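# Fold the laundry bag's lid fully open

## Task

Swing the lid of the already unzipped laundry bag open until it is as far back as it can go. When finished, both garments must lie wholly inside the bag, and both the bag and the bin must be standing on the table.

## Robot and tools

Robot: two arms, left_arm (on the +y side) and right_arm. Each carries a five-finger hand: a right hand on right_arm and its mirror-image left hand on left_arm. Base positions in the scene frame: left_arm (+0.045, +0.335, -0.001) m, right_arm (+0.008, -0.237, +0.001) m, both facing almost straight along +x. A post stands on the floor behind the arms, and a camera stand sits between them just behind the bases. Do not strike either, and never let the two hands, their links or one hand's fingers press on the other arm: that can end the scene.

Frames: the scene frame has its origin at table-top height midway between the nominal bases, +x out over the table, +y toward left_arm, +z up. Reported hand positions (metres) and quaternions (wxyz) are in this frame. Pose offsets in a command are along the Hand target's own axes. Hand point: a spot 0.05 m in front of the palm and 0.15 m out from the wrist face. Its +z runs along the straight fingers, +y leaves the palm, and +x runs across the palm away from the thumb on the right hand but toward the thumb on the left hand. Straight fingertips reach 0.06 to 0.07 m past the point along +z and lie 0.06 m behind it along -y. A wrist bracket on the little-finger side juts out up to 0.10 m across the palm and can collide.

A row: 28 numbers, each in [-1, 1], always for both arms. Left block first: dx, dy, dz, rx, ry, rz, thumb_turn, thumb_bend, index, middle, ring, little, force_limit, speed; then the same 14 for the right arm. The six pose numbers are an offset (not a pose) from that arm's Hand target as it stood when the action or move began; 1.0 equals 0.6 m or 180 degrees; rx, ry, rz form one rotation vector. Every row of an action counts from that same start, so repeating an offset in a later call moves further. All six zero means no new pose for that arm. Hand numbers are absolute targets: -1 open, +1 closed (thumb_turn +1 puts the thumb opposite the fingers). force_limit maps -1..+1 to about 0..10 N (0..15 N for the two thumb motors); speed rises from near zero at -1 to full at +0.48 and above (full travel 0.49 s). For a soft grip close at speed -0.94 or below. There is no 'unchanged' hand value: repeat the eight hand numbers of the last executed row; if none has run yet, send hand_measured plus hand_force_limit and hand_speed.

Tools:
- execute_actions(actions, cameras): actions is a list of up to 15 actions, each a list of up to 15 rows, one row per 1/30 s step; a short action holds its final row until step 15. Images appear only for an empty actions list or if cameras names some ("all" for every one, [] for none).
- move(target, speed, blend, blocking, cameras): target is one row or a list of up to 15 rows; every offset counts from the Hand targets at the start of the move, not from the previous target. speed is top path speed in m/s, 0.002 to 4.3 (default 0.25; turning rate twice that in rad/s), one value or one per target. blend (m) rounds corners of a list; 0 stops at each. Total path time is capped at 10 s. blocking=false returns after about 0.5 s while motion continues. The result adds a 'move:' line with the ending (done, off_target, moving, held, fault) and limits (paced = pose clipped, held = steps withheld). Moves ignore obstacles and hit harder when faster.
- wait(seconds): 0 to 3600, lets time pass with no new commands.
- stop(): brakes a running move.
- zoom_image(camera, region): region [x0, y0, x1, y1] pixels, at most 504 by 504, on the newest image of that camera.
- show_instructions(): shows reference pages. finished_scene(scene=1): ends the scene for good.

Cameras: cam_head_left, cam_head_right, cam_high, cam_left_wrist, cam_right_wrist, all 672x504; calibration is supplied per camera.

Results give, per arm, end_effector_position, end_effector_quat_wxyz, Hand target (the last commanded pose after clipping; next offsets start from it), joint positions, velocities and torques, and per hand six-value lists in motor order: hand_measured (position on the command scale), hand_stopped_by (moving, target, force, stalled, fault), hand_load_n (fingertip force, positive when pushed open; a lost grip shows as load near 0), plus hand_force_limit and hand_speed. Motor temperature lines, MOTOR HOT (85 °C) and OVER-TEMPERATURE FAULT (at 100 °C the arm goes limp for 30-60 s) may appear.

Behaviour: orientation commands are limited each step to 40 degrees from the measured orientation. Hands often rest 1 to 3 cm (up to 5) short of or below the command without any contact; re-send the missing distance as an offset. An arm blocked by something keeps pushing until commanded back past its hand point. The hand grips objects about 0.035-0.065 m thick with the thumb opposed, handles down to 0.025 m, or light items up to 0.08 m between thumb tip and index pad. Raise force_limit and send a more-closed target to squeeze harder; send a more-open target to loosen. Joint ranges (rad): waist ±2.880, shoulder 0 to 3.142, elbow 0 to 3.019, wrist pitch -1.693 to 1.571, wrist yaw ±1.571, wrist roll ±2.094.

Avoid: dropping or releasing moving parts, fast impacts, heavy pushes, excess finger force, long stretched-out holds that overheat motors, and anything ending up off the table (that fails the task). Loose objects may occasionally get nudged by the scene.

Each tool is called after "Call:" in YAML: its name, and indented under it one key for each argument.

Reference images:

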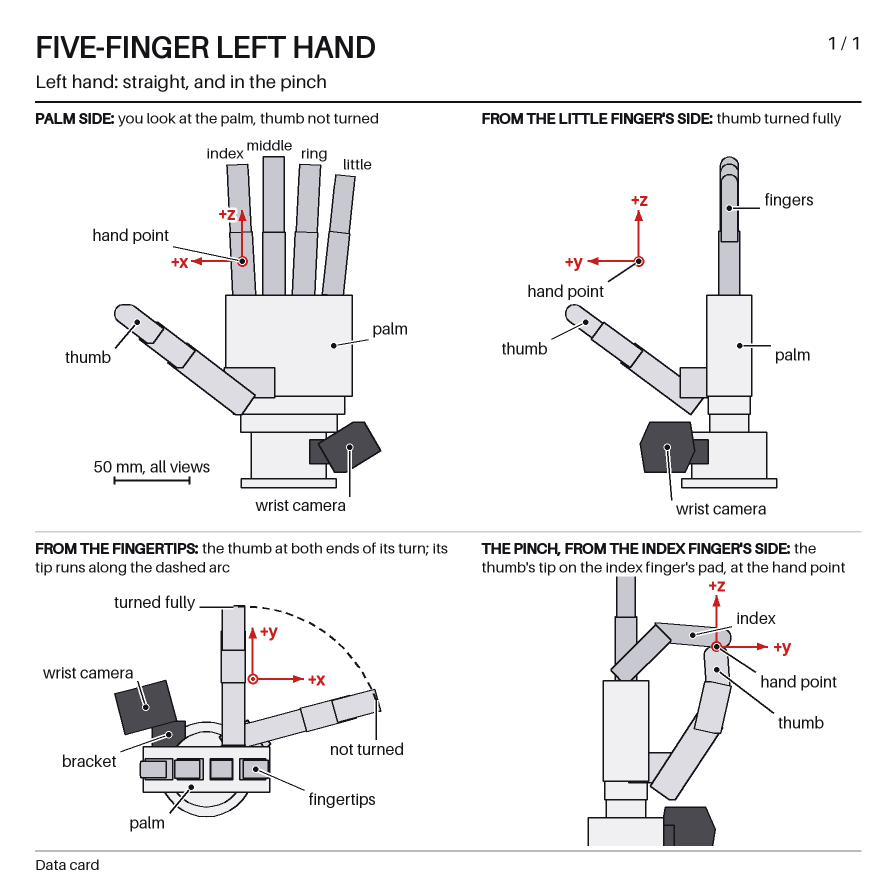

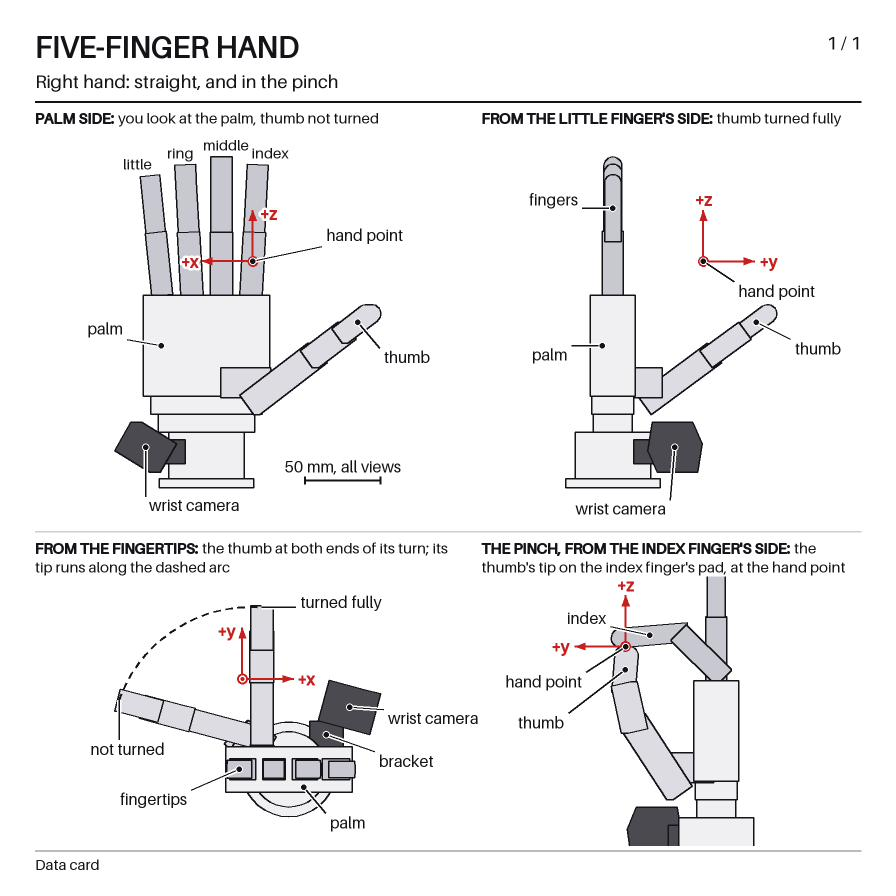

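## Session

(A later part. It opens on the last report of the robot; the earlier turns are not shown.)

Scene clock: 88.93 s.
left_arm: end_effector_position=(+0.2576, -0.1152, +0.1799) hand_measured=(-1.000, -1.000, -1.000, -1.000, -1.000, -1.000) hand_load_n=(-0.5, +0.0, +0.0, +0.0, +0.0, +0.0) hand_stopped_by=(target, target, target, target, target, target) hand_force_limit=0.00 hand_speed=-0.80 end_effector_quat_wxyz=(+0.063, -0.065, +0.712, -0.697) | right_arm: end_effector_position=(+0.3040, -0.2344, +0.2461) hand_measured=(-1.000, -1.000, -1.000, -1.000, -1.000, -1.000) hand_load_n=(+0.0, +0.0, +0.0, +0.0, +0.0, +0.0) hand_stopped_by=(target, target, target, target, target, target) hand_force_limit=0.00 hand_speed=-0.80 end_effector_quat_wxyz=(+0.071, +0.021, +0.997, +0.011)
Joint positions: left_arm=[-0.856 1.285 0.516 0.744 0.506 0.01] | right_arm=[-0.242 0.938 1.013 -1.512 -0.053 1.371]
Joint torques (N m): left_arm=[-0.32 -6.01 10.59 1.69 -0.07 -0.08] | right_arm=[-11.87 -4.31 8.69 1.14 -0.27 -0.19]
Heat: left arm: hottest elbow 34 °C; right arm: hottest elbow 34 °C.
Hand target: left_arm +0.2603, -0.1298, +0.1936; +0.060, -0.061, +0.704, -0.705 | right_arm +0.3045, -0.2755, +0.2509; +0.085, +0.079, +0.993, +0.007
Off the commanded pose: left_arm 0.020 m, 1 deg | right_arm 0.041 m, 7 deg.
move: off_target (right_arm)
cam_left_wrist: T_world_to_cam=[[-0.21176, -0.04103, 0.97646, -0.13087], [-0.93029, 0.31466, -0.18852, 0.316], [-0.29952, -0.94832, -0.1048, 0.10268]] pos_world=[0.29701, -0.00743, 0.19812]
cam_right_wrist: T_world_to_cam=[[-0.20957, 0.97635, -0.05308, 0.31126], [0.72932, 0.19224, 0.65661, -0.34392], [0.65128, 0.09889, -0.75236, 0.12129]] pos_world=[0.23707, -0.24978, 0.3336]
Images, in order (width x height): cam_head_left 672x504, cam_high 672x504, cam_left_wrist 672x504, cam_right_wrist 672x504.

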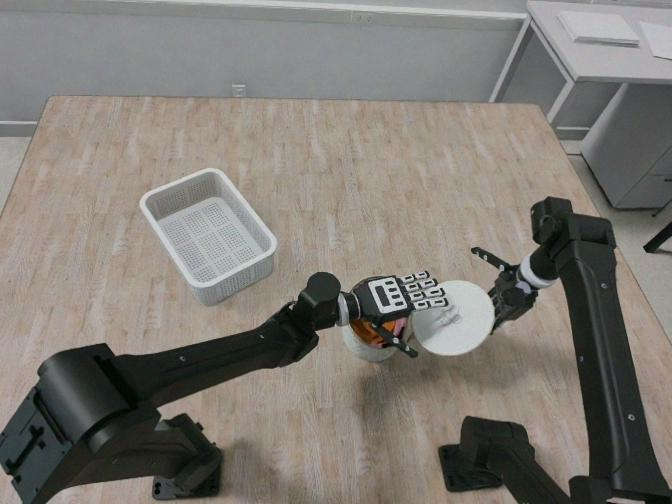

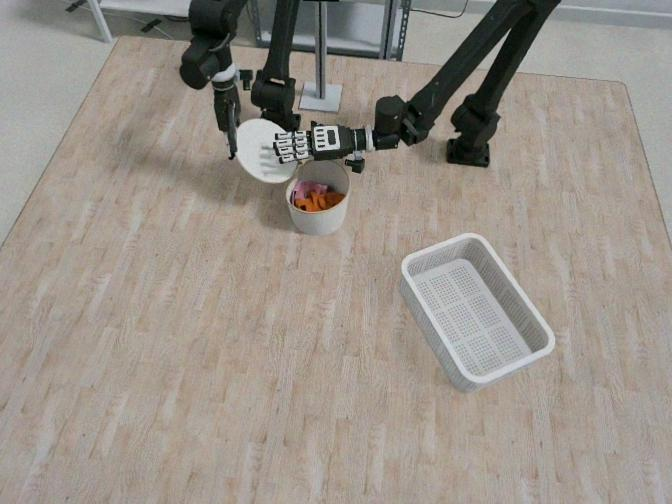

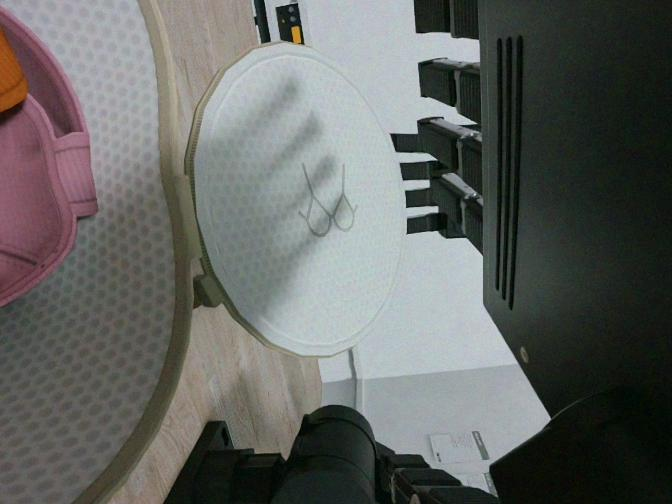

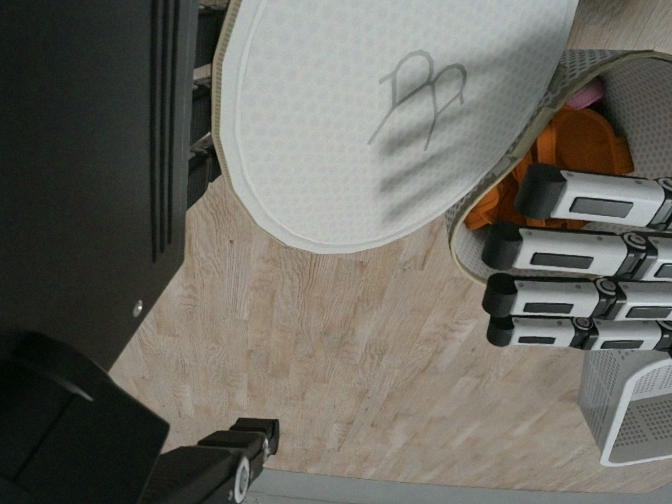

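Call:
move:
  target: [0,0,0,0,0,0,-1,-1,-1,-1,-1,-1,0,-0.8, 0.0094,0.0593,0,0,0,0,-1,-1,-1,-1,-1,-1,0,-0.8]
  speed: 0.04
  cameras: ["all"]

Scene clock: 99.93 s.
left_arm: end_effector_position=(+0.2576, -0.1152, +0.1799) hand_measured=(-1.000, -1.000, -1.000, -1.000, -1.000, -1.000) hand_load_n=(+0.0, +0.0, +0.0, +0.0, +0.0, +0.0) hand_stopped_by=(target, target, target, target, target, target) hand_force_limit=0.00 hand_speed=-0.80 end_effector_quat_wxyz=(+0.063, -0.065, +0.712, -0.697) | right_arm: end_effector_position=(+0.3055, -0.2361, +0.2424) hand_measured=(-1.000, -1.000, -1.000, -1.000, -1.000, -1.000) hand_load_n=(+0.0, +0.0, +0.0, +0.0, +0.0, +0.0) hand_stopped_by=(target, target, target, target, target, target) hand_force_limit=0.00 hand_speed=-0.80 end_effector_quat_wxyz=(+0.067, +0.068, +0.995, +0.011)
Joint positions: left_arm=[-0.856 1.285 0.516 0.744 0.506 0.01] | right_arm=[-0.232 0.929 0.999 -1.512 -0.044 1.475]
Joint torques (N m): left_arm=[-0.38 -6.12 10.59 1.65 -0.08 -0.09] | right_arm=[-1.96 -5.66 8.69 0.95 -0.04 0.04]
Heat: left arm: hottest elbow 36 °C; right arm: hottest elbow 34 °C.
Hand target: left_arm +0.2603, -0.1298, +0.1936; +0.060, -0.061, +0.704, -0.705 | right_arm +0.3045, -0.2395, +0.2509; +0.085, +0.079, +0.993, +0.007
Off the commanded pose: left_arm 0.020 m, 1 deg | right_arm 0.009 m, 2 deg.
move: done
cam_left_wrist: T_world_to_cam=[[-0.21176, -0.04103, 0.97646, -0.13087], [-0.93029, 0.31466, -0.18852, 0.316], [-0.29952, -0.94832, -0.1048, 0.10268]] pos_world=[0.29701, -0.00743, 0.19812]
cam_right_wrist: T_world_to_cam=[[-0.11693, 0.99211, -0.04525, 0.28659], [0.74992, 0.11807, 0.65091, -0.36462], [0.65111, 0.04218, -0.75781, 0.10569]] pos_world=[0.23813, -0.24574, 0.33039]

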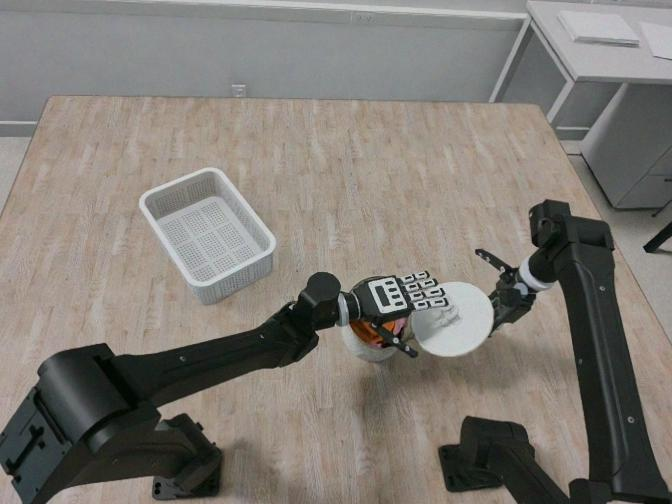

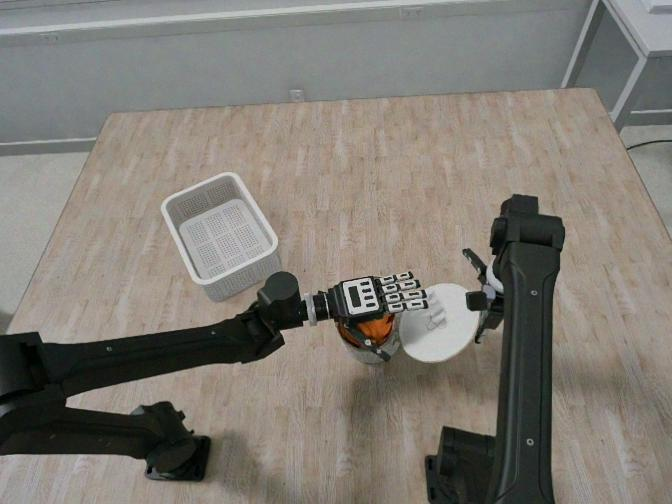

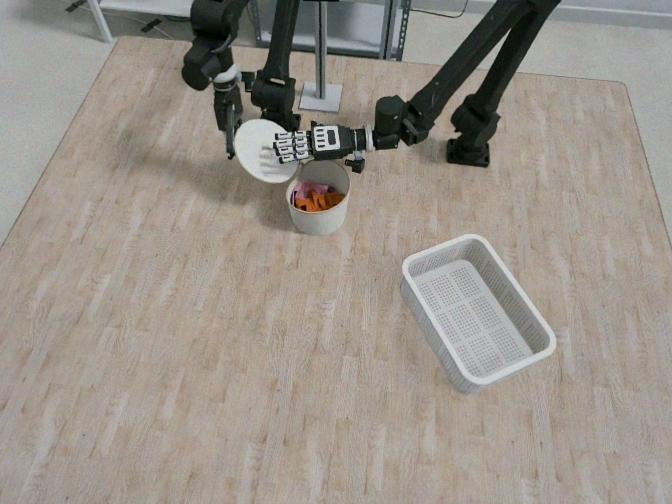

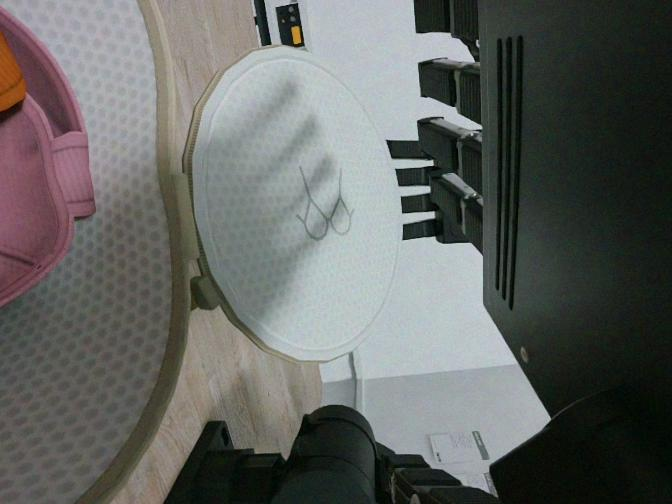

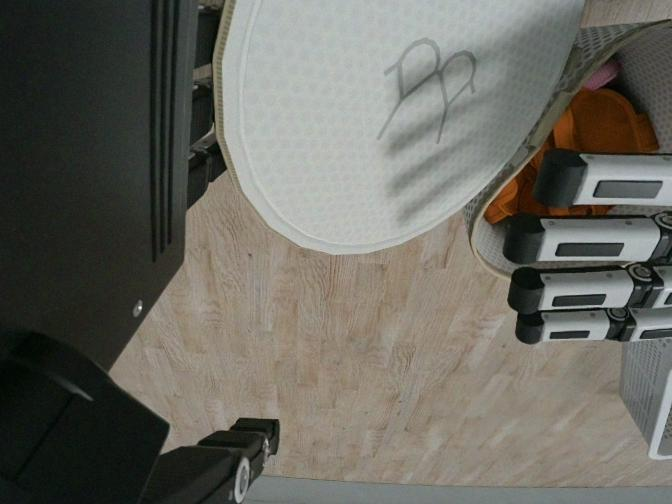

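Call:
zoom_image:
  camera: "cam_left_wrist"
  region: [60, 0, 420, 400]

Call:
zoom_image:
  camera: "cam_high"
  region: [200, 90, 380, 250]

Call:
zoom_image:
  camera: "cam_head_right"
  region: [330, 230, 530, 390]

Call:
zoom_image:
  camera: "cam_right_wrist"
  region: [420, 0, 672, 300]

Scaled by 1.260 from the camera's image (finer frame: 960x720).

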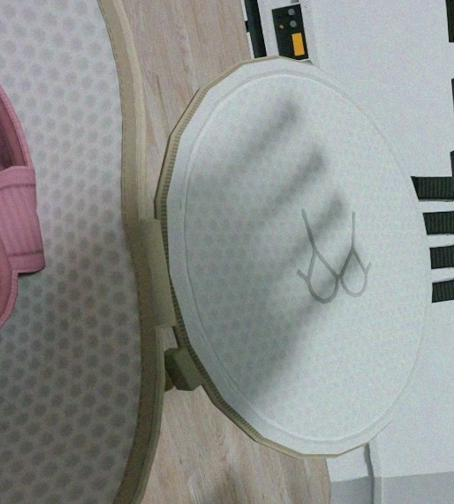

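Scaled by 2.800 from the camera's image (finer frame: 960x720).

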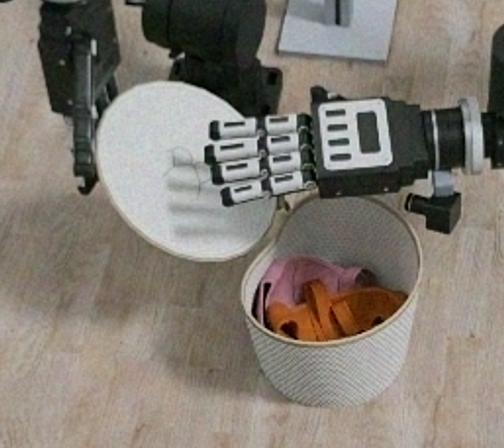

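Scaled by 2.520 from the camera's image (finer frame: 960x720).

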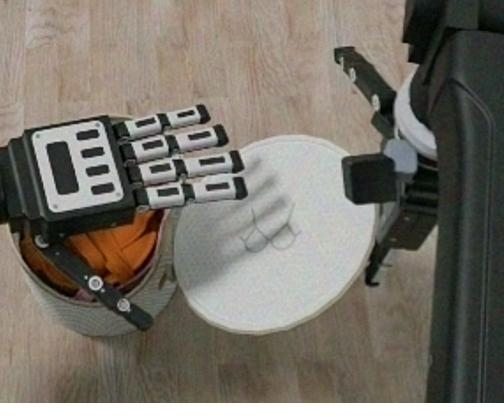

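Scaled by 1.680 from the camera's image (finer frame: 960x720).

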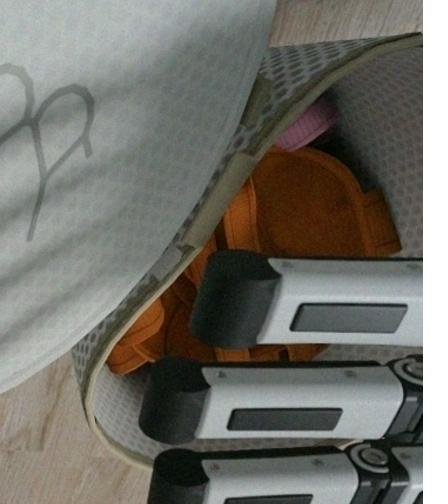

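Call:
move:
  target: [-0.0283,-0.05,-0.1642,0,0,0,-1,-1,-1,-1,-1,-1,0,-0.8, 0,0,0,0,0,0,-1,-1,-1,-1,-1,-1,0,-0.8]
  speed: 0.12
  cameras: []

Call:
move:
  target: [0,0,0,0,0,0,-1,-1,-1,-1,-1,-1,0,-0.8, -0.0212,-0.0178,0.0522,0.0983,0.0072,-0.0155,-1,-1,-1,-1,-1,-1,0,-0.8]
  speed: 0.05
  cameras: ["all"]

Call:
zoom_image:
  camera: "cam_head_right"
  region: [330, 230, 530, 390]

Scene clock: 103.93 s.
left_arm: end_effector_position=(+0.2604, -0.0338, +0.2295) hand_measured=(-1.000, -1.000, -1.000, -1.000, -1.000, -1.000) hand_load_n=(+0.0, +0.0, +0.0, +0.0, +0.0, +0.0) hand_stopped_by=(target, target, target, target, target, target) hand_force_limit=0.00 hand_speed=-0.80 end_effector_quat_wxyz=(+0.067, -0.050, +0.700, -0.709) | right_arm: end_effector_position=(+0.3055, -0.2362, +0.2424) hand_measured=(-1.000, -1.000, -1.000, -1.000, -1.000, -1.000) hand_load_n=(+0.0, +0.0, +0.0, +0.0, +0.5, +0.0) hand_stopped_by=(target, target, target, target, target, target) hand_force_limit=0.00 hand_speed=-0.80 end_effector_quat_wxyz=(+0.067, +0.068, +0.995, +0.011)
Joint positions: left_arm=[-0.649 0.992 0.45 0.561 0.73 0.01] | right_arm=[-0.232 0.929 0.999 -1.512 -0.044 1.475]
Joint torques (N m): left_arm=[1.79 -4.37 7.64 1.25 0.2 -0.08] | right_arm=[-1.79 -5.42 8.69 0.9 -0.04 0.03]
Heat: left arm: hottest elbow 36 °C; right arm: hottest elbow 34 °C.
Hand target: left_arm +0.2603, -0.0298, +0.2236; +0.060, -0.061, +0.704, -0.705 | right_arm +0.3045, -0.2395, +0.2509; +0.085, +0.079, +0.993, +0.007
Off the commanded pose: left_arm 0.007 m, 2 deg | right_arm 0.009 m, 2 deg.
move: done

Scene clock: 107.50 s.
left_arm: end_effector_position=(+0.2603, -0.0338, +0.2294) hand_measured=(-1.000, -1.000, -1.000, -1.000, -1.000, -1.000) hand_load_n=(+0.0, +0.0, +0.0, +0.0, +0.0, +0.0) hand_stopped_by=(target, target, target, target, target, target) hand_force_limit=0.00 hand_speed=-0.80 end_effector_quat_wxyz=(+0.067, -0.050, +0.700, -0.709) | right_arm: end_effector_position=(+0.3158, -0.2538, +0.2236) hand_measured=(-1.000, -1.000, -1.000, -1.000, -1.000, -1.000) hand_load_n=(+0.0, +0.0, +0.0, +0.0, +0.0, +0.0) hand_stopped_by=(target, target, target, target, target, target) hand_force_limit=0.00 hand_speed=-0.80 end_effector_quat_wxyz=(+0.058, +0.065, +0.985, -0.146)
Joint positions: left_arm=[-0.649 0.992 0.45 0.561 0.73 0.01] | right_arm=[-0.045 0.961 0.996 -1.491 0.295 1.637]
Joint torques (N m): left_arm=[1.85 -4.13 7.62 1.25 0.2 -0.08] | right_arm=[-0.21 -3.02 8.58 1.1 0.28 -0.02]
Heat: left arm: hottest elbow 36 °C; right arm: hottest elbow 34 °C.
Hand target: left_arm +0.2603, -0.0298, +0.2235; +0.060, -0.061, +0.704, -0.705 | right_arm +0.3206, -0.2520, +0.2218; +0.061, +0.067, +0.985, -0.147
Off the commanded pose: left_arm 0.007 m, 2 deg | right_arm 0.005 m, 0 deg.
move: done
cam_left_wrist: T_world_to_cam=[[-0.24133, -0.0076, 0.97041, -0.16506], [-0.91883, 0.32355, -0.22597, 0.30824], [-0.31226, -0.94618, -0.08507, 0.1848]] pos_world=[0.3011, 0.07387, 0.24555]
cam_right_wrist: T_world_to_cam=[[-0.10858, 0.9324, -0.34473, 0.3536], [0.77617, 0.29618, 0.55663, -0.3001], [0.62111, -0.20713, -0.75586, 0.03128]] pos_world=[0.25189, -0.23433, 0.31259]

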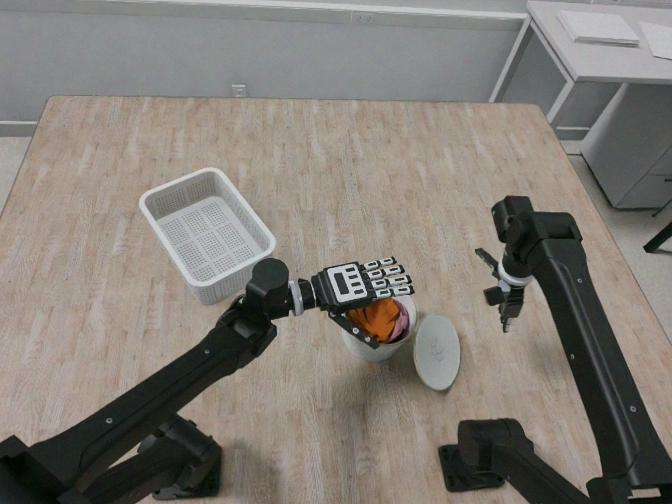

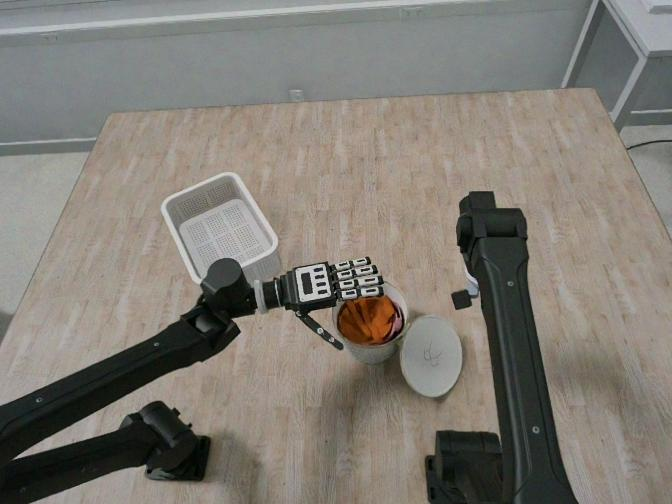

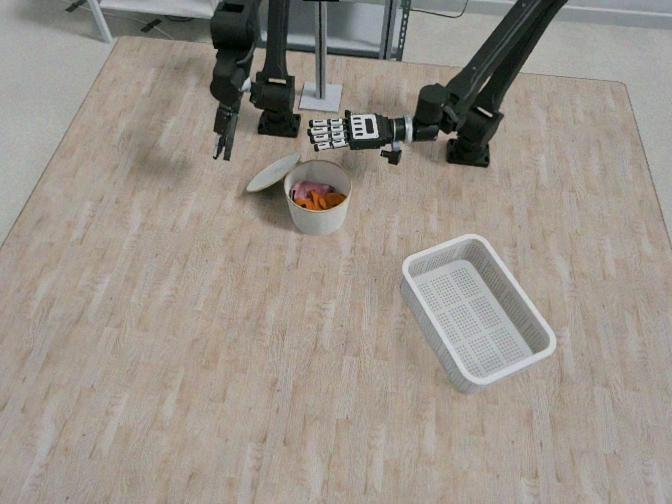

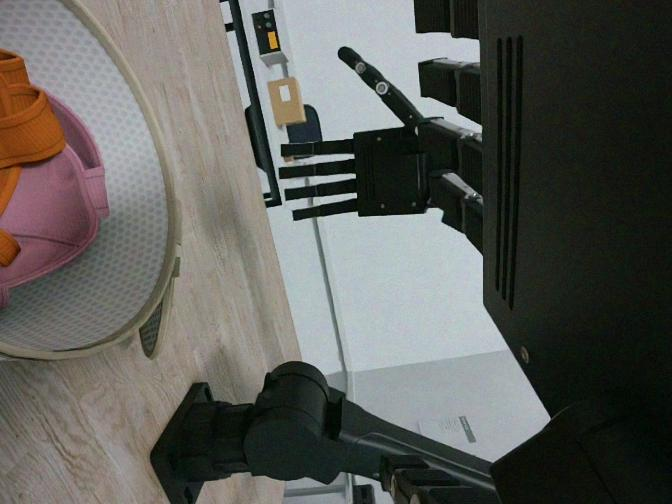

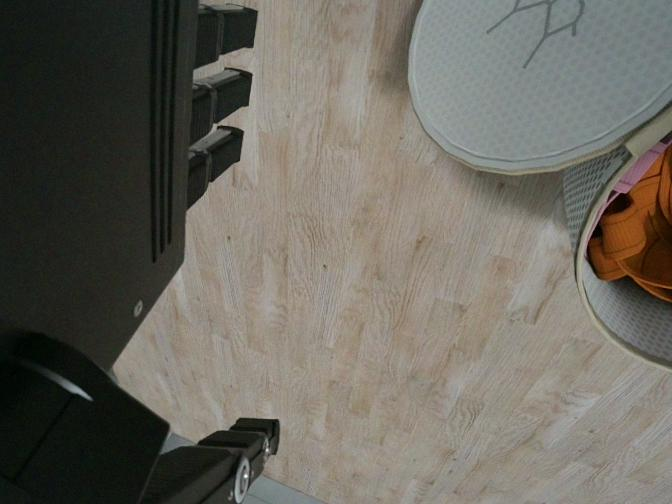

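Scaled by 2.520 from the camera's image (finer frame: 960x720).

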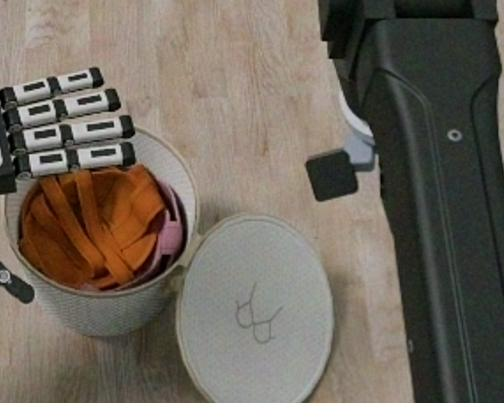

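Call:
zoom_image:
  camera: "cam_head_left"
  region: [330, 260, 490, 420]

Call:
zoom_image:
  camera: "cam_head_right"
  region: [330, 260, 490, 420]

Call:
zoom_image:
  camera: "cam_high"
  region: [230, 120, 370, 260]

Call:
zoom_image:
  camera: "cam_left_wrist"
  region: [0, 180, 240, 420]

Call:
zoom_image:
  camera: "cam_right_wrist"
  region: [400, 0, 672, 372]

Scaled by 3.150 from the camera's image (finer frame: 960x720).

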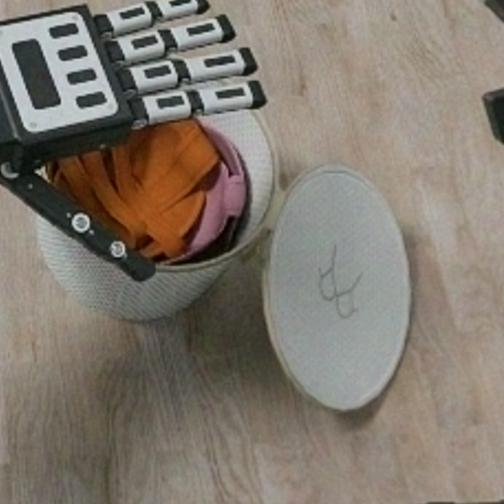

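Scaled by 3.150 from the camera's image (finer frame: 960x720).

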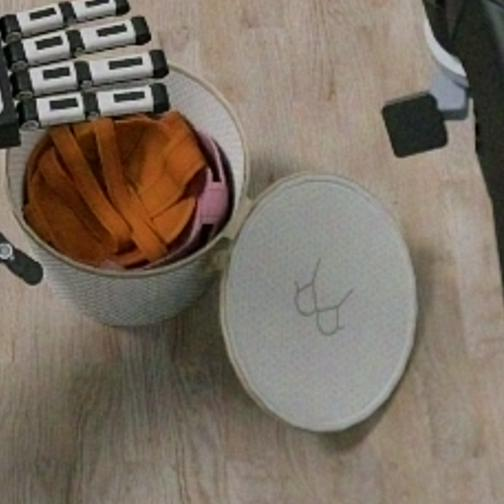

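Scaled by 3.600 from the camera's image (finer frame: 960x720).

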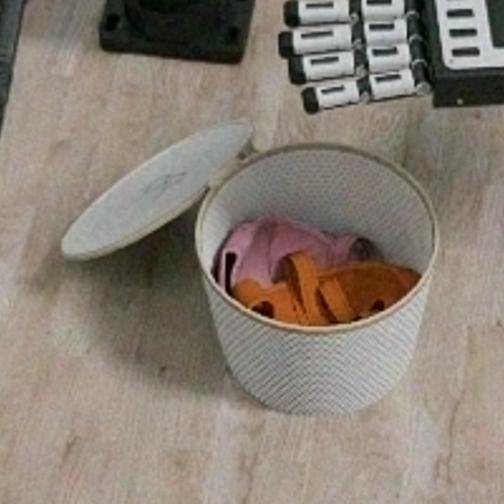

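Scaled by 2.100 from the camera's image (finer frame: 960x720).

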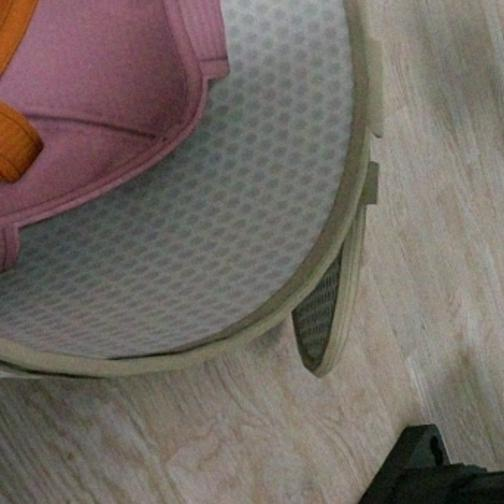

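Scaled by 1.355 from the camera's image (finer frame: 960x720).

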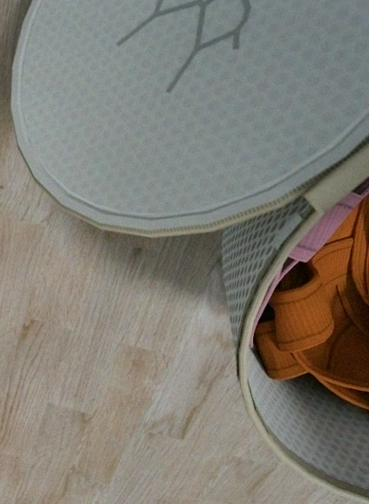

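Call:
wait:
  seconds: 0.5
  cameras: ["cam_high"]

Call:
zoom_image:
  camera: "cam_high"
  region: [230, 120, 370, 260]

Scene clock: 110.97 s.
left_arm: end_effector_position=(+0.2603, -0.0338, +0.2294) hand_measured=(-1.000, -1.000, -1.000, -1.000, -1.000, -1.000) hand_load_n=(+0.0, +0.0, +0.0, +0.0, +0.0, +0.0) hand_stopped_by=(target, target, target, target, target, target) hand_force_limit=0.00 hand_speed=-0.80 end_effector_quat_wxyz=(+0.067, -0.050, +0.700, -0.709) | right_arm: end_effector_position=(+0.3159, -0.2538, +0.2236) hand_measured=(-1.000, -1.000, -1.000, -1.000, -1.000, -1.000) hand_load_n=(+0.0, +0.0, +0.0, +0.0, +0.5, +0.0) hand_stopped_by=(target, target, target, target, target, target) hand_force_limit=0.00 hand_speed=-0.80 end_effector_quat_wxyz=(+0.058, +0.065, +0.985, -0.146)
Joint positions: left_arm=[-0.649 0.992 0.45 0.561 0.73 0.01] | right_arm=[-0.045 0.961 0.996 -1.491 0.295 1.637]
Joint torques (N m): left_arm=[1.96 -4.13 7.64 1.24 0.23 -0.07] | right_arm=[-0.38 -2.78 8.7 1.03 0.27 0.03]
Heat: left arm: hottest elbow 35 °C; right arm: hottest elbow 34 °C.
Hand target: left_arm +0.2603, -0.0298, +0.2235; +0.060, -0.061, +0.704, -0.705 | right_arm +0.3206, -0.2520, +0.2218; +0.061, +0.066, +0.985, -0.147
Off the commanded pose: left_arm 0.007 m, 2 deg | right_arm 0.005 m, 0 deg.
wait: 0.50 s; at rest from the start

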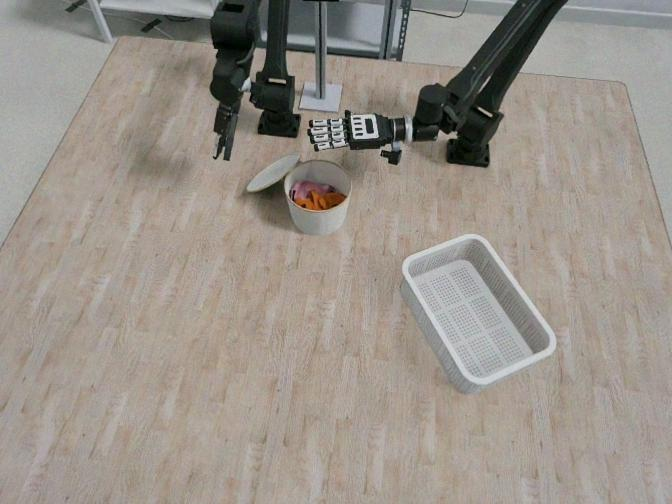

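Scaled by 3.600 from the camera's image (finer frame: 960x720).

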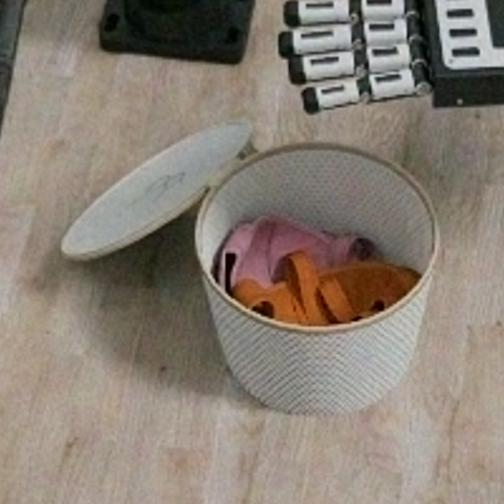

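Call:
finished_scene:

The scene is finished: the task was done.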